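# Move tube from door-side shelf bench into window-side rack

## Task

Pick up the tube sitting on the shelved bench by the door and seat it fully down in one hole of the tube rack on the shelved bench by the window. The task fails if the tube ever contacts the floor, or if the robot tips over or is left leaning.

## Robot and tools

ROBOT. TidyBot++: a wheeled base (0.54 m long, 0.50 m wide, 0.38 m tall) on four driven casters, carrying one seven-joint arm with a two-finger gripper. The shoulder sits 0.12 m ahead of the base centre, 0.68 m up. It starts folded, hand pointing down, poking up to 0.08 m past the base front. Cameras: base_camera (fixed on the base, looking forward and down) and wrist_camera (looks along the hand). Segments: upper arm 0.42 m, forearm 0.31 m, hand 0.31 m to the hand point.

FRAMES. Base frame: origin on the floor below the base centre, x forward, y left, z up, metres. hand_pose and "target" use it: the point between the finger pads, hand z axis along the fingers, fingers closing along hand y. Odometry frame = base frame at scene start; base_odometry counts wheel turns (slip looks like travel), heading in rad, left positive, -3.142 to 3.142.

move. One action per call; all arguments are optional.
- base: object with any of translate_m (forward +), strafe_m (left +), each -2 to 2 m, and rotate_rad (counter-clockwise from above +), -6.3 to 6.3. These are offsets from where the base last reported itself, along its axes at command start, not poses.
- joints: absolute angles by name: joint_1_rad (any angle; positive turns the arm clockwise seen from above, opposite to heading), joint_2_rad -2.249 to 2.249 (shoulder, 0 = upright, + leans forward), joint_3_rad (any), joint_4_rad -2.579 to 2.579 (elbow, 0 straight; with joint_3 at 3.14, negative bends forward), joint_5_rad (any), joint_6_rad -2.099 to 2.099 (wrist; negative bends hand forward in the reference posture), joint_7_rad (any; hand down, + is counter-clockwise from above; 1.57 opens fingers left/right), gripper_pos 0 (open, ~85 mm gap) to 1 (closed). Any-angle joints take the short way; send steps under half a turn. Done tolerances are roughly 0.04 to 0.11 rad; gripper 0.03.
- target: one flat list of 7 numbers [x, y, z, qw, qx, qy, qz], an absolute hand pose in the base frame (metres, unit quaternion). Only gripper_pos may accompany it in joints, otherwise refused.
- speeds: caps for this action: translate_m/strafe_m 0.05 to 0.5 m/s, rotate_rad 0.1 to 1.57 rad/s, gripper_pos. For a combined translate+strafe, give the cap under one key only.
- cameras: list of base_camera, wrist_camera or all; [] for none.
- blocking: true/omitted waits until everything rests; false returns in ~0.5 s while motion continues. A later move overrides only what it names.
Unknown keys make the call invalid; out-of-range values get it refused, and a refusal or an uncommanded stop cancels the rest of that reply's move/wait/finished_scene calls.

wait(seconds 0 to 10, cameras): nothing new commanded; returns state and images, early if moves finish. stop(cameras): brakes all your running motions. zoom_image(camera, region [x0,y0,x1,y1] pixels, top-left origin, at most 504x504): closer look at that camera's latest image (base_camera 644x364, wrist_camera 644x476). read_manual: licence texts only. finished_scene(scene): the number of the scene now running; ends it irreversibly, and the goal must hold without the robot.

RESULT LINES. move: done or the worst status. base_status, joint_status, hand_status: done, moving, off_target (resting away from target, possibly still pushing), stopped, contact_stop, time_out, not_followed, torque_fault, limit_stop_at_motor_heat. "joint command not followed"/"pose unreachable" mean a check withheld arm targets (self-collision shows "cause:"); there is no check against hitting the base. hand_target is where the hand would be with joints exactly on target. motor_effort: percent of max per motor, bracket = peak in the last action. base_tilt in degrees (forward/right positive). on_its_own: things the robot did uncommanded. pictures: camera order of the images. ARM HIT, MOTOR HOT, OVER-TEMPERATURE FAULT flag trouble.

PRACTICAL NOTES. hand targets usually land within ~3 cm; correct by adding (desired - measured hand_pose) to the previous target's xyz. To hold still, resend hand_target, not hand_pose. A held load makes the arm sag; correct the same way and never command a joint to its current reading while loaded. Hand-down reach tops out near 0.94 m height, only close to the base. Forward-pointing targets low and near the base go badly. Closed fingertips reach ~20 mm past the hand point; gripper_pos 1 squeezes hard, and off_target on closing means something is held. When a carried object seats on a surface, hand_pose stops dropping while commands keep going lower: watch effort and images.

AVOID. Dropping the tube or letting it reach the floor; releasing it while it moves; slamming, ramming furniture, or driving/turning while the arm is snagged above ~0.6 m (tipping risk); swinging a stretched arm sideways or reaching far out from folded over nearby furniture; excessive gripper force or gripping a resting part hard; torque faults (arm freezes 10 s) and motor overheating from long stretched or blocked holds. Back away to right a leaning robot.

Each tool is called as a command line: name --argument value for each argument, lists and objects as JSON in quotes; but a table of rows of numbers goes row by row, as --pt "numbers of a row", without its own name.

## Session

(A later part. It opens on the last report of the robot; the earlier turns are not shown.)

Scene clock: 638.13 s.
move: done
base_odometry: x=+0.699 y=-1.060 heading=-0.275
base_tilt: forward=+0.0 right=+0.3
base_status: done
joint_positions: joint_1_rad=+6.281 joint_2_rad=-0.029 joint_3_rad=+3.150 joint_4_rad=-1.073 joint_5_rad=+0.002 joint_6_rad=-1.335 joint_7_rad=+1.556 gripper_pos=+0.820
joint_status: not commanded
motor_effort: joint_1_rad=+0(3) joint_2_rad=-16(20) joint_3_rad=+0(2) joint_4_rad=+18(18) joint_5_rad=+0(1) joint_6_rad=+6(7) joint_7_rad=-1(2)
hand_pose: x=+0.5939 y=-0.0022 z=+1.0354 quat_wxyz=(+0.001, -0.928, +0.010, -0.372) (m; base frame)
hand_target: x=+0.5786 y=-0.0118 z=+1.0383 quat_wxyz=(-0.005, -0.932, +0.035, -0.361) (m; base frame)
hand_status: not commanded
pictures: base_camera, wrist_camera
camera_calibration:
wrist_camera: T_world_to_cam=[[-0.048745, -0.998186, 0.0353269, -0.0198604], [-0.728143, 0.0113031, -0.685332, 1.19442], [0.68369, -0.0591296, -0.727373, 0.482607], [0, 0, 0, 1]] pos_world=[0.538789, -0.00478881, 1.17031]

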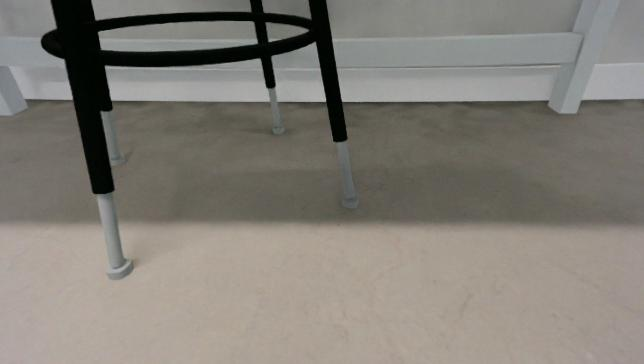

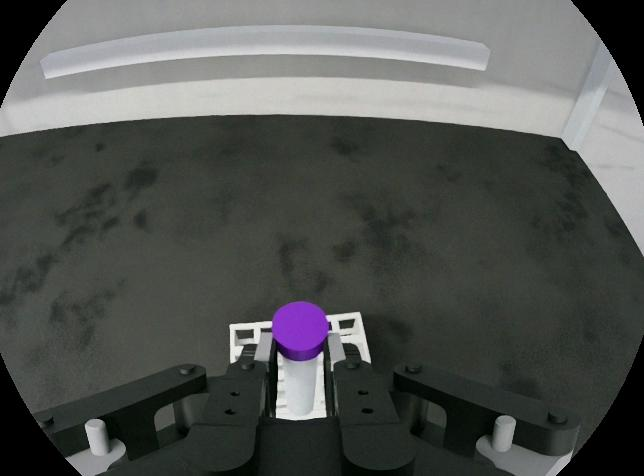

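move --base '{"translate_m": 0.035, "strafe_m": -0.064, "rotate_rad": 0.093}' --speeds '{"translate_m": 0.2}' --joints '{"joint_2_rad": -0.097, "joint_4_rad": -1.294, "joint_6_rad": -1.1415, "joint_7_rad": 1.625}' --cameras '["wrist_camera"]'

zoom_image --camera "wrist_camera" --region '[200, 250, 400, 430]'

Scene clock: 690.60 s.
move: done
base_odometry: x=+0.716 y=-1.131 heading=-0.181
base_tilt: forward=+0.0 right=+0.3
base_status: done
joint_positions: joint_1_rad=+6.283 joint_2_rad=-0.064 joint_3_rad=+3.150 joint_4_rad=-1.267 joint_5_rad=+0.003 joint_6_rad=-1.195 joint_7_rad=+1.573 gripper_pos=+0.820
joint_status: all done
motor_effort: joint_1_rad=+0(3) joint_2_rad=-16(18) joint_3_rad=+0(3) joint_4_rad=+18(20) joint_5_rad=+0(2) joint_6_rad=+6(8) joint_7_rad=-2(2)
hand_pose: x=+0.5960 y=-0.0036 z=+0.9857 quat_wxyz=(-0.003, -0.932, +0.003, -0.363) (m; base frame)
hand_target: x=+0.5949 y=-0.0114 z=+0.9993 quat_wxyz=(-0.027, -0.920, -0.021, -0.390) (m; base frame)
hand_status: not commanded
pictures: wrist_camera
camera_calibration:
wrist_camera: T_world_to_cam=[[-0.0377804, -0.998097, 0.0487376, -0.039165], [-0.741318, -0.0047113, -0.671138, 1.15572], [0.67009, -0.0614859, -0.739729, 0.465224], [0, 0, 0, 1]] pos_world=[0.543537, -0.00504077, 1.1217]

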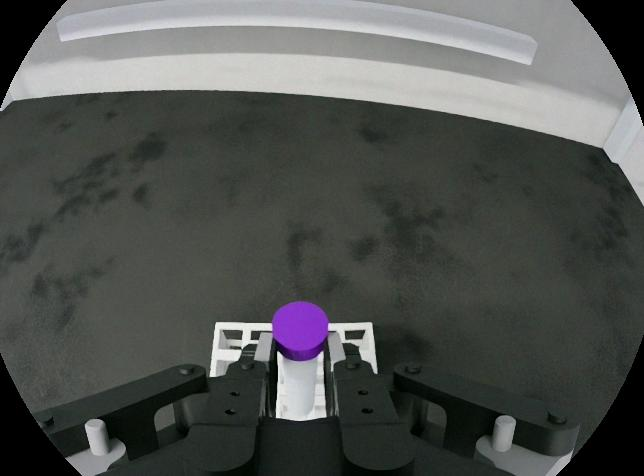

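Scaled by 2.520.

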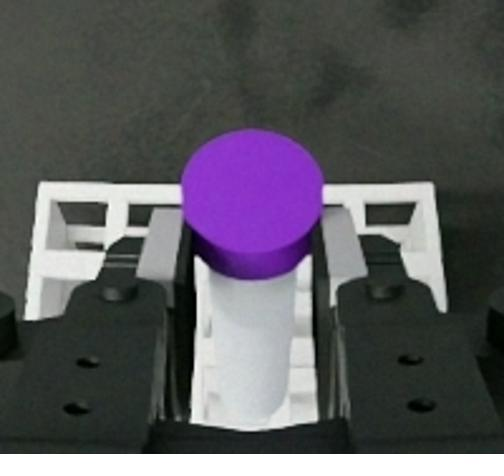

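zoom_image --camera "wrist_camera" --region '[260, 350, 340, 425]'

Scaled by 6.300.

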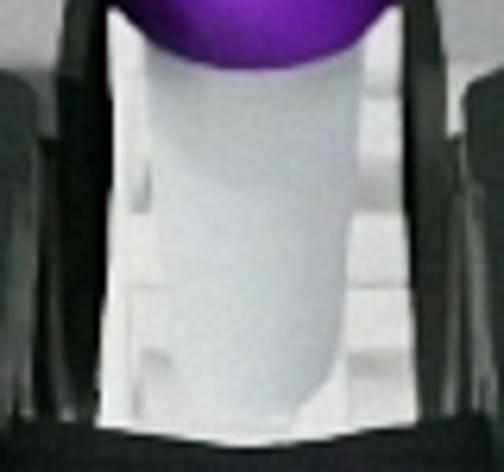

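zoom_image --camera "wrist_camera" --region '[270, 375, 330, 423]'

Scaled by 8.400.

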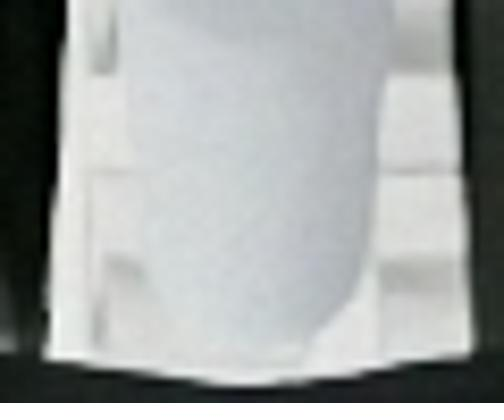

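move --base '{"strafe_m": 0.0045}' --speeds '{"strafe_m": 0.05}' --cameras '["wrist_camera"]'

zoom_image --camera "wrist_camera" --region '[270, 375, 330, 423]'

zoom_image --camera "wrist_camera" --region '[200, 250, 400, 430]'

Scene clock: 891.37 s.
move: done
base_odometry: x=+0.716 y=-1.126 heading=-0.181
base_tilt: forward=+0.1 right=+0.3
base_status: done
joint_positions: joint_1_rad=+6.283 joint_2_rad=-0.066 joint_3_rad=+3.149 joint_4_rad=-1.267 joint_5_rad=+0.003 joint_6_rad=-1.194 joint_7_rad=+1.573 gripper_pos=+0.820
joint_status: not commanded
motor_effort: joint_1_rad=-1(2) joint_2_rad=-16(17) joint_3_rad=+0(3) joint_4_rad=+18(19) joint_5_rad=+0(1) joint_6_rad=+7(7) joint_7_rad=+0(1)
hand_pose: x=+0.5960 y=-0.0033 z=+0.9866 quat_wxyz=(-0.003, -0.931, +0.003, -0.365) (m; base frame)
hand_target: x=+0.5949 y=-0.0114 z=+0.9993 quat_wxyz=(-0.027, -0.920, -0.021, -0.390) (m; base frame)
hand_status: not commanded
pictures: wrist_camera
camera_calibration:
wrist_camera: T_world_to_cam=[[-0.0372397, -0.998121, 0.048665, -0.0391364], [-0.739421, -0.00523641, -0.673223, 1.15726], [0.672213, -0.0610546, -0.737836, 0.462805], [0, 0, 0, 1]] pos_world=[0.543141, -0.00474661, 1.12247]

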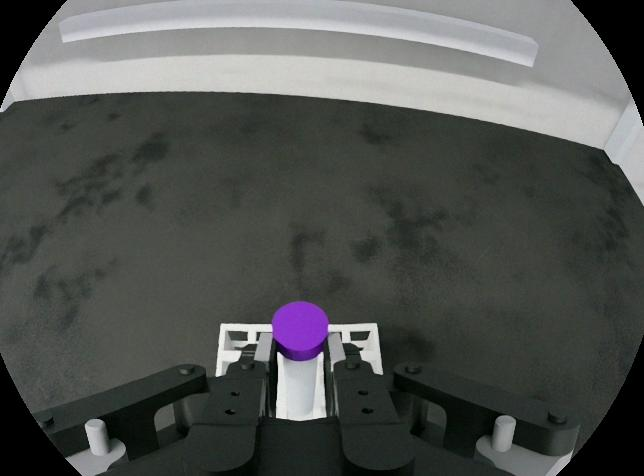

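Scaled by 8.400.

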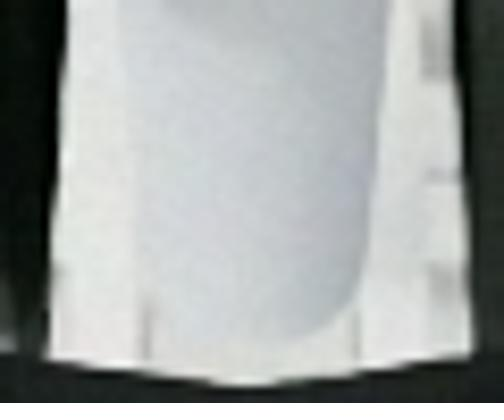

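Scaled by 2.520.

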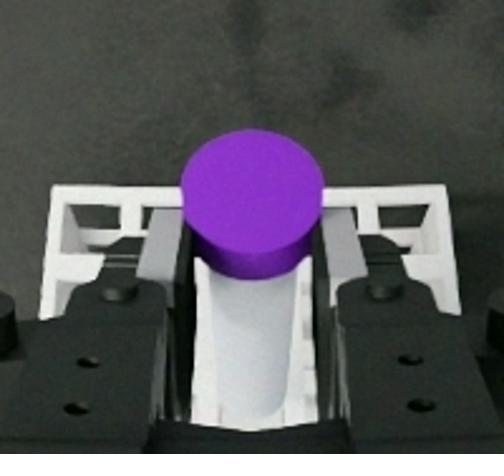

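move --joints '{"joint_2_rad": -0.1077, "joint_4_rad": -1.358, "joint_6_rad": -1.0908}' --cameras '["wrist_camera"]'

zoom_image --camera "wrist_camera" --region '[260, 350, 340, 425]'

Scene clock: 931.63 s.
move: done
base_odometry: x=+0.716 y=-1.126 heading=-0.181
base_tilt: forward=+0.1 right=+0.3
base_status: not commanded
joint_positions: joint_1_rad=+6.283 joint_2_rad=-0.076 joint_3_rad=+3.149 joint_4_rad=-1.331 joint_5_rad=+0.003 joint_6_rad=-1.144 joint_7_rad=+1.573 gripper_pos=+0.820
joint_status: all done
motor_effort: joint_1_rad=+0(1) joint_2_rad=-16(17) joint_3_rad=+0(1) joint_4_rad=+18(20) joint_5_rad=+0(1) joint_6_rad=+7(7) joint_7_rad=-1(1)
hand_pose: x=+0.5965 y=-0.0033 z=+0.9697 quat_wxyz=(-0.003, -0.932, +0.003, -0.363) (m; base frame)
hand_target: x=+0.5955 y=-0.0112 z=+0.9825 quat_wxyz=(-0.027, -0.921, -0.022, -0.389) (m; base frame)
hand_status: not commanded
pictures: wrist_camera
camera_calibration:
wrist_camera: T_world_to_cam=[[-0.0369083, -0.998129, 0.0487427, -0.0385596], [-0.741806, -0.00531767, -0.670593, 1.1451], [0.669598, -0.0609081, -0.740222, 0.453792], [0, 0, 0, 1]] pos_world=[0.54416, -0.00475865, 1.10568]

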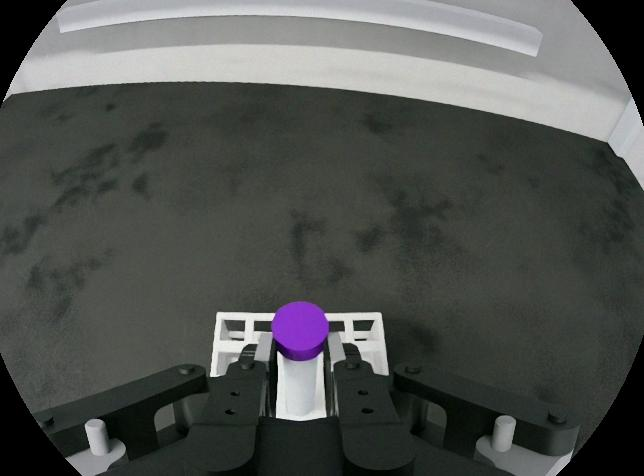

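Scaled by 6.300.

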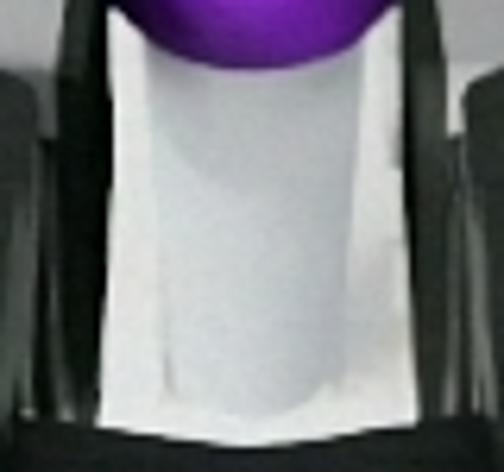

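move --joints '{"joint_2_rad": -0.1216, "joint_4_rad": -1.4364, "joint_6_rad": -1.0262}' --cameras '["wrist_camera"]'

zoom_image --camera "wrist_camera" --region '[200, 250, 400, 430]'

Scene clock: 940.77 s.
move: done
base_odometry: x=+0.716 y=-1.126 heading=-0.181
base_tilt: forward=+0.1 right=+0.3
base_status: not commanded
joint_positions: joint_1_rad=+6.283 joint_2_rad=-0.089 joint_3_rad=+3.149 joint_4_rad=-1.407 joint_5_rad=+0.003 joint_6_rad=-1.079 joint_7_rad=+1.573 gripper_pos=+0.820
joint_status: all done
motor_effort: joint_1_rad=-1(1) joint_2_rad=-15(17) joint_3_rad=+0(1) joint_4_rad=+19(20) joint_5_rad=+0(1) joint_6_rad=+7(7) joint_7_rad=+0(2)
hand_pose: x=+0.5969 y=-0.0033 z=+0.9503 quat_wxyz=(-0.003, -0.932, +0.002, -0.363) (m; base frame)
hand_target: x=+0.5955 y=-0.0109 z=+0.9624 quat_wxyz=(-0.027, -0.921, -0.023, -0.389) (m; base frame)
hand_status: not commanded
pictures: wrist_camera
camera_calibration:
wrist_camera: T_world_to_cam=[[-0.036752, -0.998139, 0.0486696, -0.0376107], [-0.741138, -0.00544525, -0.671331, 1.13271], [0.670346, -0.0607436, -0.739558, 0.438107], [0, 0, 0, 1]] pos_world=[0.544427, -0.00476066, 1.08626]

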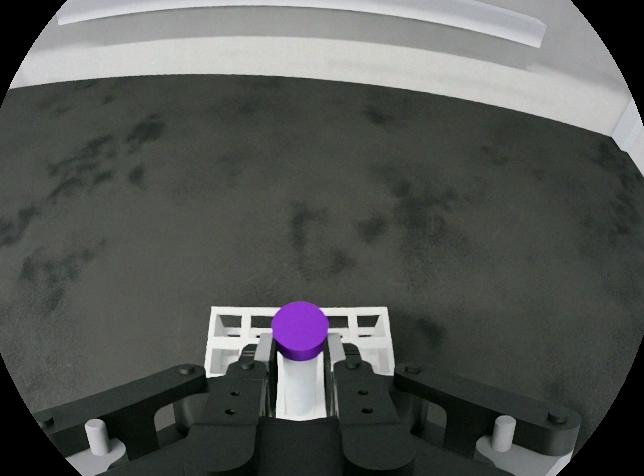

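Scaled by 2.520.

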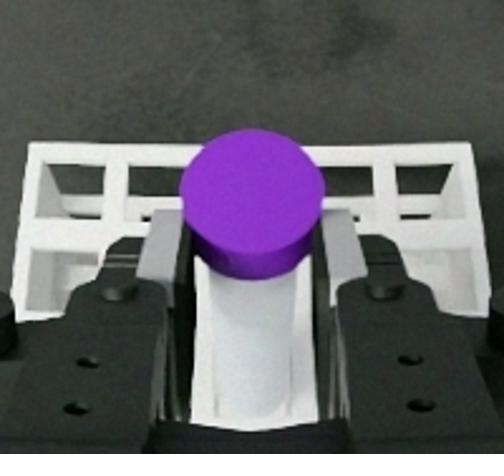

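move --joints '{"joint_2_rad": -0.1334, "joint_4_rad": -1.5127, "joint_6_rad": -0.9622}' --cameras '["wrist_camera"]'

zoom_image --camera "wrist_camera" --region '[200, 250, 400, 430]'

Scene clock: 950.07 s.
move: done
base_odometry: x=+0.716 y=-1.126 heading=-0.181
base_tilt: forward=+0.0 right=+0.2
base_status: not commanded
joint_positions: joint_1_rad=+6.283 joint_2_rad=-0.101 joint_3_rad=+3.149 joint_4_rad=-1.485 joint_5_rad=+0.003 joint_6_rad=-1.016 joint_7_rad=+1.573 gripper_pos=+0.820
joint_status: all done
motor_effort: joint_1_rad=+0(1) joint_2_rad=-15(17) joint_3_rad=+0(0) joint_4_rad=+19(21) joint_5_rad=+0(1) joint_6_rad=+6(7) joint_7_rad=-1(2)
hand_pose: x=+0.5959 y=-0.0033 z=+0.9293 quat_wxyz=(-0.003, -0.932, +0.002, -0.362) (m; base frame)
hand_target: x=+0.5950 y=-0.0106 z=+0.9419 quat_wxyz=(-0.026, -0.921, -0.024, -0.389) (m; base frame)
hand_status: not commanded
pictures: wrist_camera
camera_calibration:
wrist_camera: T_world_to_cam=[[-0.0364411, -0.998149, 0.0486816, -0.0367899], [-0.742567, -0.00555481, -0.669749, 1.11725], [0.66878, -0.0605558, -0.74099, 0.425556], [0, 0, 0, 1]] pos_world=[0.543692, -0.00474575, 1.0654]

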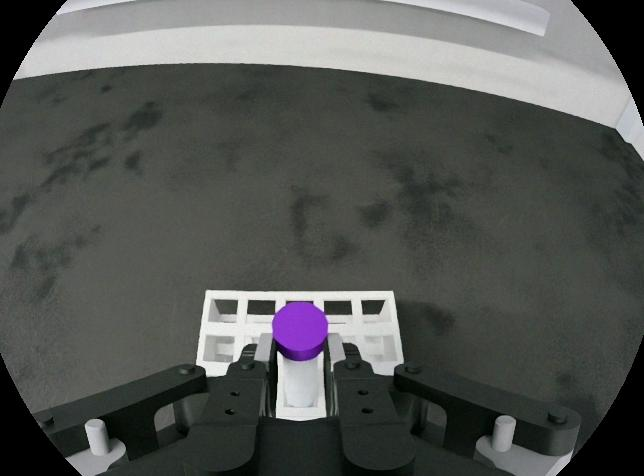

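Scaled by 2.520.

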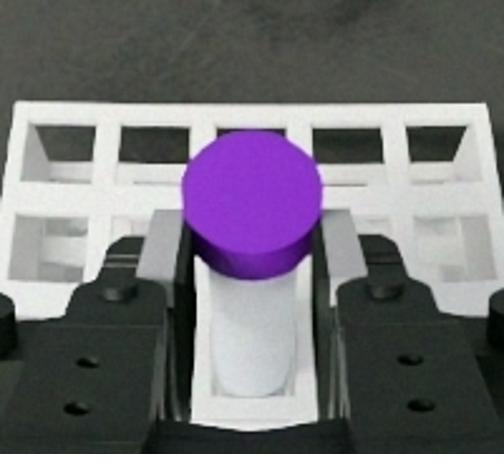

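move --joints '{"joint_2_rad": -0.1397, "joint_4_rad": -1.5683, "joint_6_rad": -0.9106}' --cameras '["wrist_camera"]'

zoom_image --camera "wrist_camera" --region '[200, 250, 400, 430]'

Scene clock: 957.43 s.
move: done
base_odometry: x=+0.716 y=-1.126 heading=-0.181
base_tilt: forward=+0.1 right=+0.3
base_status: not commanded
joint_positions: joint_1_rad=+6.283 joint_2_rad=-0.108 joint_3_rad=+3.149 joint_4_rad=-1.541 joint_5_rad=+0.003 joint_6_rad=-0.964 joint_7_rad=+1.573 gripper_pos=+0.820
joint_status: all done
motor_effort: joint_1_rad=+0(0) joint_2_rad=-15(17) joint_3_rad=+1(1) joint_4_rad=+19(20) joint_5_rad=+0(1) joint_6_rad=+7(8) joint_7_rad=-1(2)
hand_pose: x=+0.5960 y=-0.0032 z=+0.9145 quat_wxyz=(-0.003, -0.931, +0.002, -0.364) (m; base frame)
hand_target: x=+0.5954 y=-0.0103 z=+0.9268 quat_wxyz=(-0.026, -0.920, -0.025, -0.390) (m; base frame)
hand_status: not commanded
pictures: wrist_camera
camera_calibration:
wrist_camera: T_world_to_cam=[[-0.0364216, -0.998156, 0.0485627, -0.0359374], [-0.740532, -0.0056731, -0.671997, 1.10822], [0.671034, -0.0604375, -0.73896, 0.411289], [0, 0, 0, 1]] pos_world=[0.543374, -0.00472683, 1.05039]

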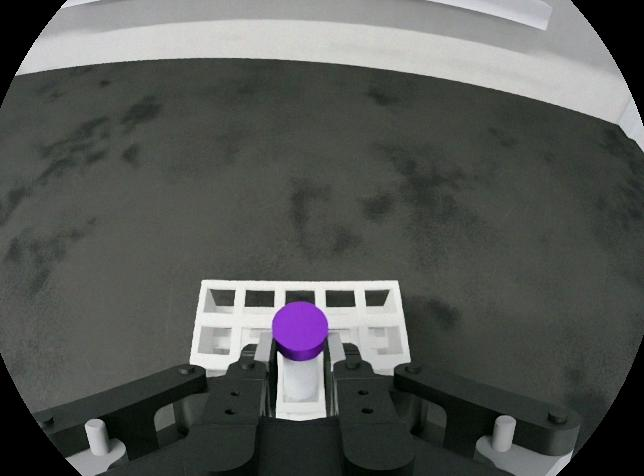

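Scaled by 2.520.

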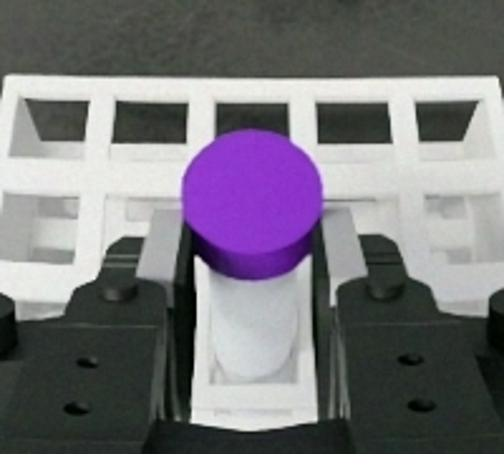

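move --joints '{"joint_2_rad": -0.1413, "joint_4_rad": -1.5856, "joint_6_rad": -0.8953}' --cameras '[]'

move --joints '{"joint_2_rad": -0.1424, "joint_4_rad": -1.5993, "joint_6_rad": -0.8827}' --cameras '["wrist_camera"]'

zoom_image --camera "wrist_camera" --region '[200, 250, 400, 430]'

Scene clock: 963.57 s.
move: done
base_odometry: x=+0.716 y=-1.126 heading=-0.181
base_tilt: forward=+0.0 right=+0.3
base_status: not commanded
joint_positions: joint_1_rad=+6.283 joint_2_rad=-0.113 joint_3_rad=+3.149 joint_4_rad=-1.554 joint_5_rad=+0.003 joint_6_rad=-0.944 joint_7_rad=+1.573 gripper_pos=+0.820
joint_status: all done
motor_effort: joint_1_rad=+0(1) joint_2_rad=-15(16) joint_3_rad=+0(0) joint_4_rad=+19(21) joint_5_rad=+0(1) joint_6_rad=+7(7) joint_7_rad=+0(2)
hand_pose: x=+0.5970 y=-0.0032 z=+0.9141 quat_wxyz=(-0.003, -0.929, +0.002, -0.369) (m; base frame)
hand_target: x=+0.5954 y=-0.0102 z=+0.9217 quat_wxyz=(-0.026, -0.920, -0.025, -0.390) (m; base frame)
hand_status: not commanded
pictures: none
No camera images: "cameras" was empty.

Scene clock: 964.10 s.
move: done
base_odometry: x=+0.716 y=-1.126 heading=-0.181
base_tilt: forward=+0.0 right=+0.3
base_status: not commanded
joint_positions: joint_1_rad=+6.283 joint_2_rad=-0.116 joint_3_rad=+3.149 joint_4_rad=-1.565 joint_5_rad=+0.003 joint_6_rad=-0.929 joint_7_rad=+1.573 gripper_pos=+0.820
joint_status: all done
motor_effort: joint_1_rad=+0(2) joint_2_rad=-15(16) joint_3_rad=+0(1) joint_4_rad=+19(20) joint_5_rad=+0(1) joint_6_rad=+6(7) joint_7_rad=+0(2)
hand_pose: x=+0.5975 y=-0.0032 z=+0.9129 quat_wxyz=(-0.003, -0.928, +0.002, -0.372) (m; base frame)
hand_target: x=+0.5954 y=-0.0101 z=+0.9177 quat_wxyz=(-0.026, -0.920, -0.025, -0.390) (m; base frame)
hand_status: not commanded
pictures: wrist_camera
camera_calibration:
wrist_camera: T_world_to_cam=[[-0.0372075, -0.998155, 0.047976, -0.0348011], [-0.728066, -0.0058079, -0.685483, 1.11316], [0.684497, -0.0604348, -0.726506, 0.389689], [0, 0, 0, 1]] pos_world=[0.542417, -0.00472104, 1.04783]

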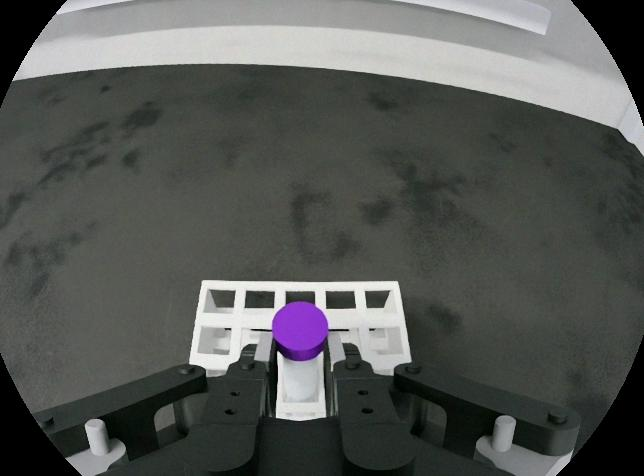

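Scaled by 2.520.

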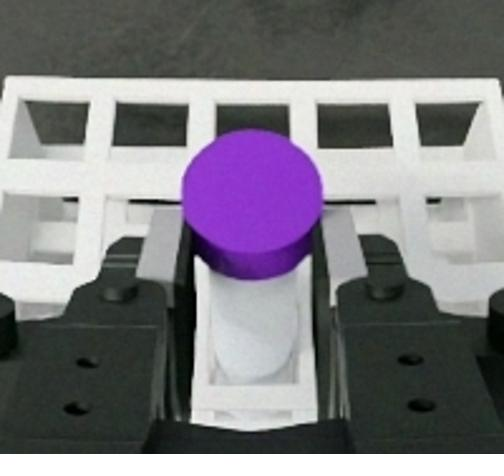

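move --joints '{"gripper_pos": 0.45}' --cameras '["wrist_camera"]'

zoom_image --camera "wrist_camera" --region '[200, 250, 400, 430]'

Scene clock: 986.80 s.
move: done
base_odometry: x=+0.716 y=-1.126 heading=-0.181
base_tilt: forward=+0.1 right=+0.3
base_status: not commanded
joint_positions: joint_1_rad=+6.283 joint_2_rad=-0.116 joint_3_rad=+3.149 joint_4_rad=-1.568 joint_5_rad=+0.003 joint_6_rad=-0.929 joint_7_rad=+1.573 gripper_pos=+0.450
joint_status: all done
motor_effort: joint_1_rad=+1(1) joint_2_rad=-14(16) joint_3_rad=+0(0) joint_4_rad=+19(19) joint_5_rad=+0(1) joint_6_rad=+7(7) joint_7_rad=-2(2)
hand_pose: x=+0.5971 y=-0.0032 z=+0.9117 quat_wxyz=(-0.003, -0.929, +0.002, -0.371) (m; base frame)
hand_target: x=+0.5954 y=-0.0101 z=+0.9177 quat_wxyz=(-0.026, -0.920, -0.025, -0.390) (m; base frame)
hand_status: not commanded
pictures: wrist_camera
camera_calibration:
wrist_camera: T_world_to_cam=[[-0.0370997, -0.998156, 0.0480414, -0.0348807], [-0.729575, -0.0057981, -0.683877, 1.1115], [0.682894, -0.0604214, -0.728014, 0.39146], [0, 0, 0, 1]] pos_world=[0.542302, -0.00471923, 1.04679]

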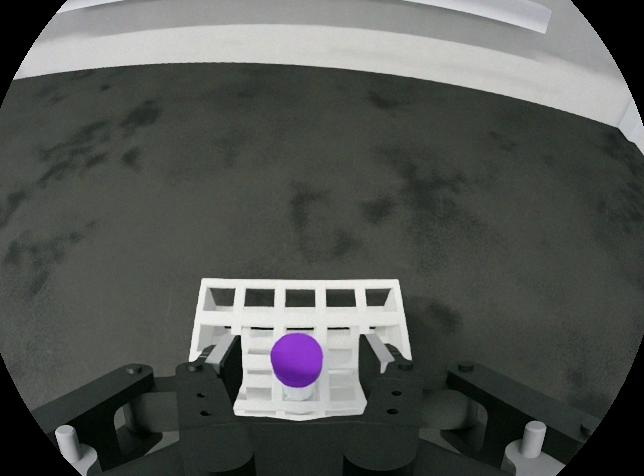

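Scaled by 2.520.

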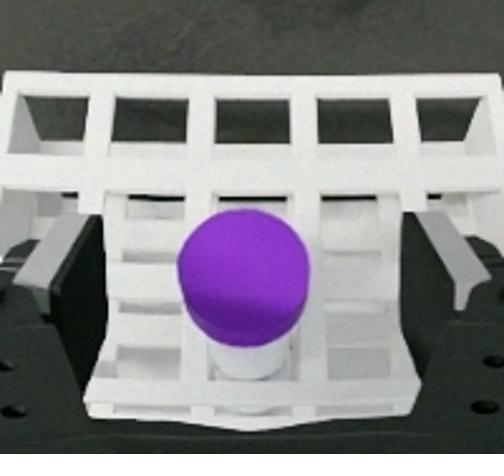

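zoom_image --camera "wrist_camera" --region '[240, 310, 360, 425]'

Scaled by 4.200.

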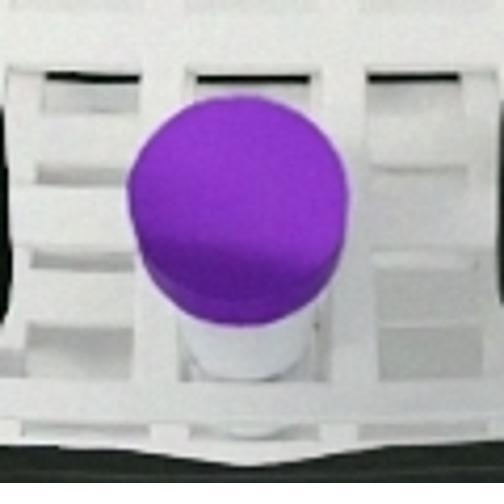

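move --joints '{"joint_2_rad": -0.50}' --cameras '["wrist_camera"]'

zoom_image --camera "wrist_camera" --region '[200, 220, 420, 420]'

Scene clock: 1029.00 s.
move: done
base_odometry: x=+0.716 y=-1.126 heading=-0.181
base_tilt: forward=+0.1 right=+0.3
base_status: not commanded
joint_positions: joint_1_rad=+6.283 joint_2_rad=-0.494 joint_3_rad=+3.149 joint_4_rad=-1.571 joint_5_rad=+0.003 joint_6_rad=-0.929 joint_7_rad=+1.573 gripper_pos=+0.450
joint_status: all done
motor_effort: joint_1_rad=+1(1) joint_2_rad=-3(18) joint_3_rad=+0(1) joint_4_rad=+19(20) joint_5_rad=+0(1) joint_6_rad=+9(9) joint_7_rad=+0(2)
hand_pose: x=+0.4786 y=-0.0033 z=+1.0701 quat_wxyz=(-0.002, -0.843, +0.003, -0.538) (m; base frame)
hand_target: x=+0.4827 y=-0.0101 z=+1.0695 quat_wxyz=(-0.030, -0.836, -0.020, -0.547) (m; base frame)
hand_status: not commanded
pictures: wrist_camera
camera_calibration:
wrist_camera: T_world_to_cam=[[-0.0520709, -0.998163, 0.0309677, -0.0214872], [-0.428629, -0.00566951, -0.903463, 1.22429], [0.901979, -0.0603178, -0.427547, 0.161279], [0, 0, 0, 1]] pos_world=[0.378176, -0.00477862, 1.17572]

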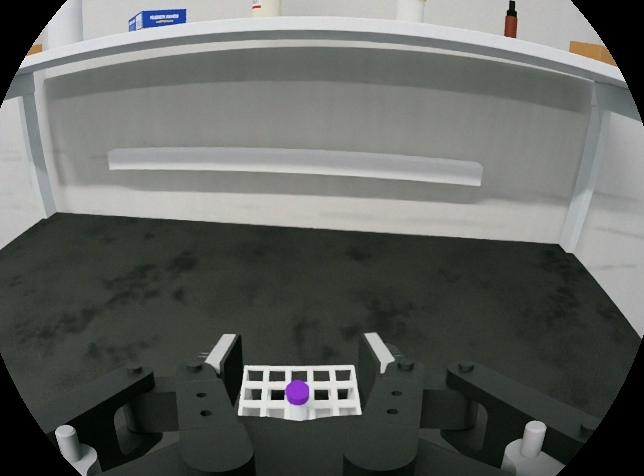

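Scaled by 2.291.

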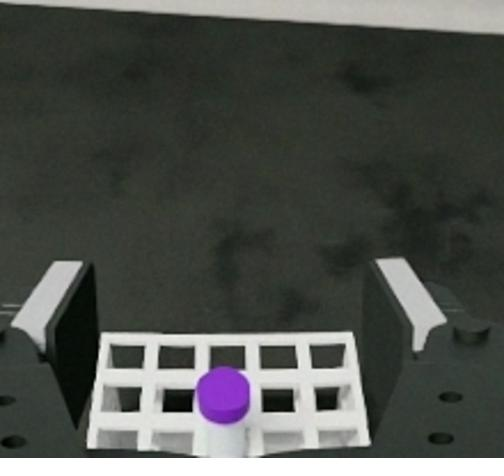

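move --base '{"translate_m": -0.22}' --cameras '["wrist_camera", "base_camera"]'

zoom_image --camera "wrist_camera" --region '[230, 230, 370, 350]'

Scene clock: 1037.90 s.
move: done
base_odometry: x=+0.500 y=-1.087 heading=-0.181
base_tilt: forward=+0.0 right=+0.2
base_status: done
joint_positions: joint_1_rad=+6.283 joint_2_rad=-0.503 joint_3_rad=+3.149 joint_4_rad=-1.571 joint_5_rad=+0.003 joint_6_rad=-0.929 joint_7_rad=+1.573 gripper_pos=+0.450
joint_status: not commanded
motor_effort: joint_1_rad=+0(1) joint_2_rad=-2(6) joint_3_rad=+0(1) joint_4_rad=+19(20) joint_5_rad=+0(1) joint_6_rad=+8(9) joint_7_rad=-1(2)
hand_pose: x=+0.4750 y=-0.0033 z=+1.0732 quat_wxyz=(-0.002, -0.841, +0.003, -0.542) (m; base frame)
hand_target: x=+0.4827 y=-0.0101 z=+1.0695 quat_wxyz=(-0.030, -0.836, -0.020, -0.547) (m; base frame)
hand_status: not commanded
pictures: base_camera, wrist_camera
camera_calibration:
wrist_camera: T_world_to_cam=[[-0.0523461, -0.998163, 0.030493, -0.0211324], [-0.420485, -0.00566536, -0.907282, 1.22582], [0.905788, -0.0603145, -0.419416, 0.155332], [0, 0, 0, 1]] pos_world=[0.373635, -0.00478008, 1.17796]

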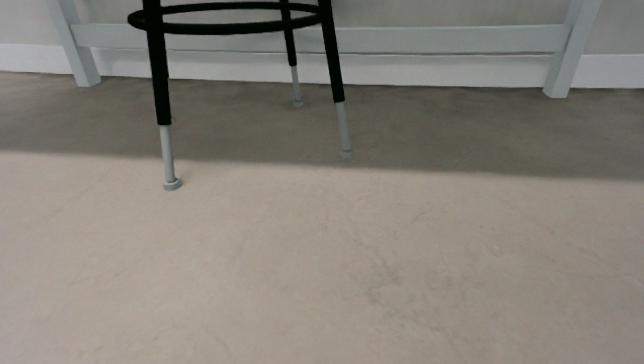

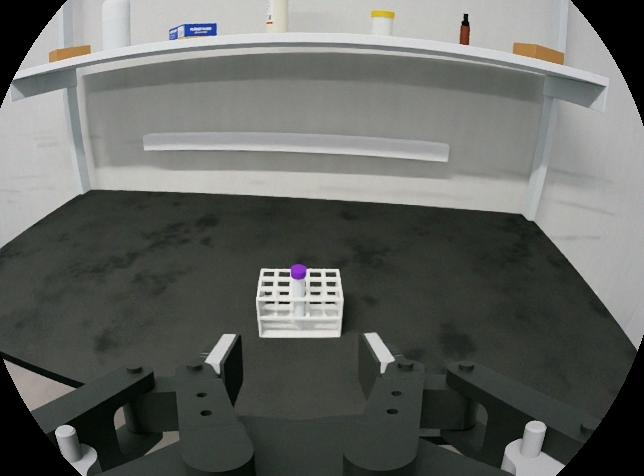

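Scaled by 3.600.

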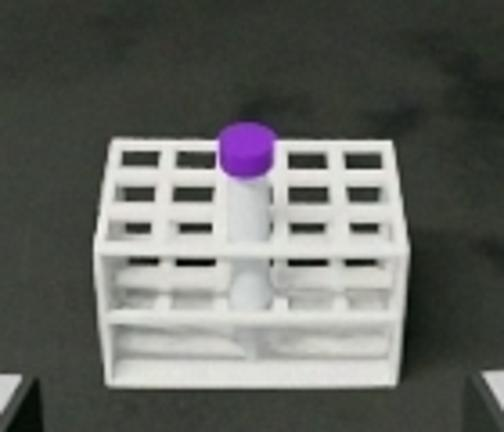

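zoom_image --camera "wrist_camera" --region '[250, 255, 350, 345]'

Scaled by 5.040.

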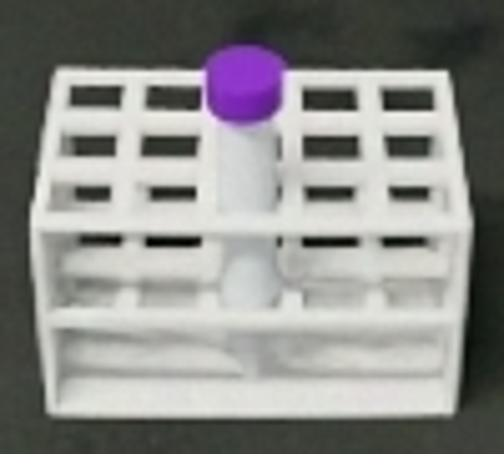

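finished_scene --scene 2

The scene is finished: the task was done.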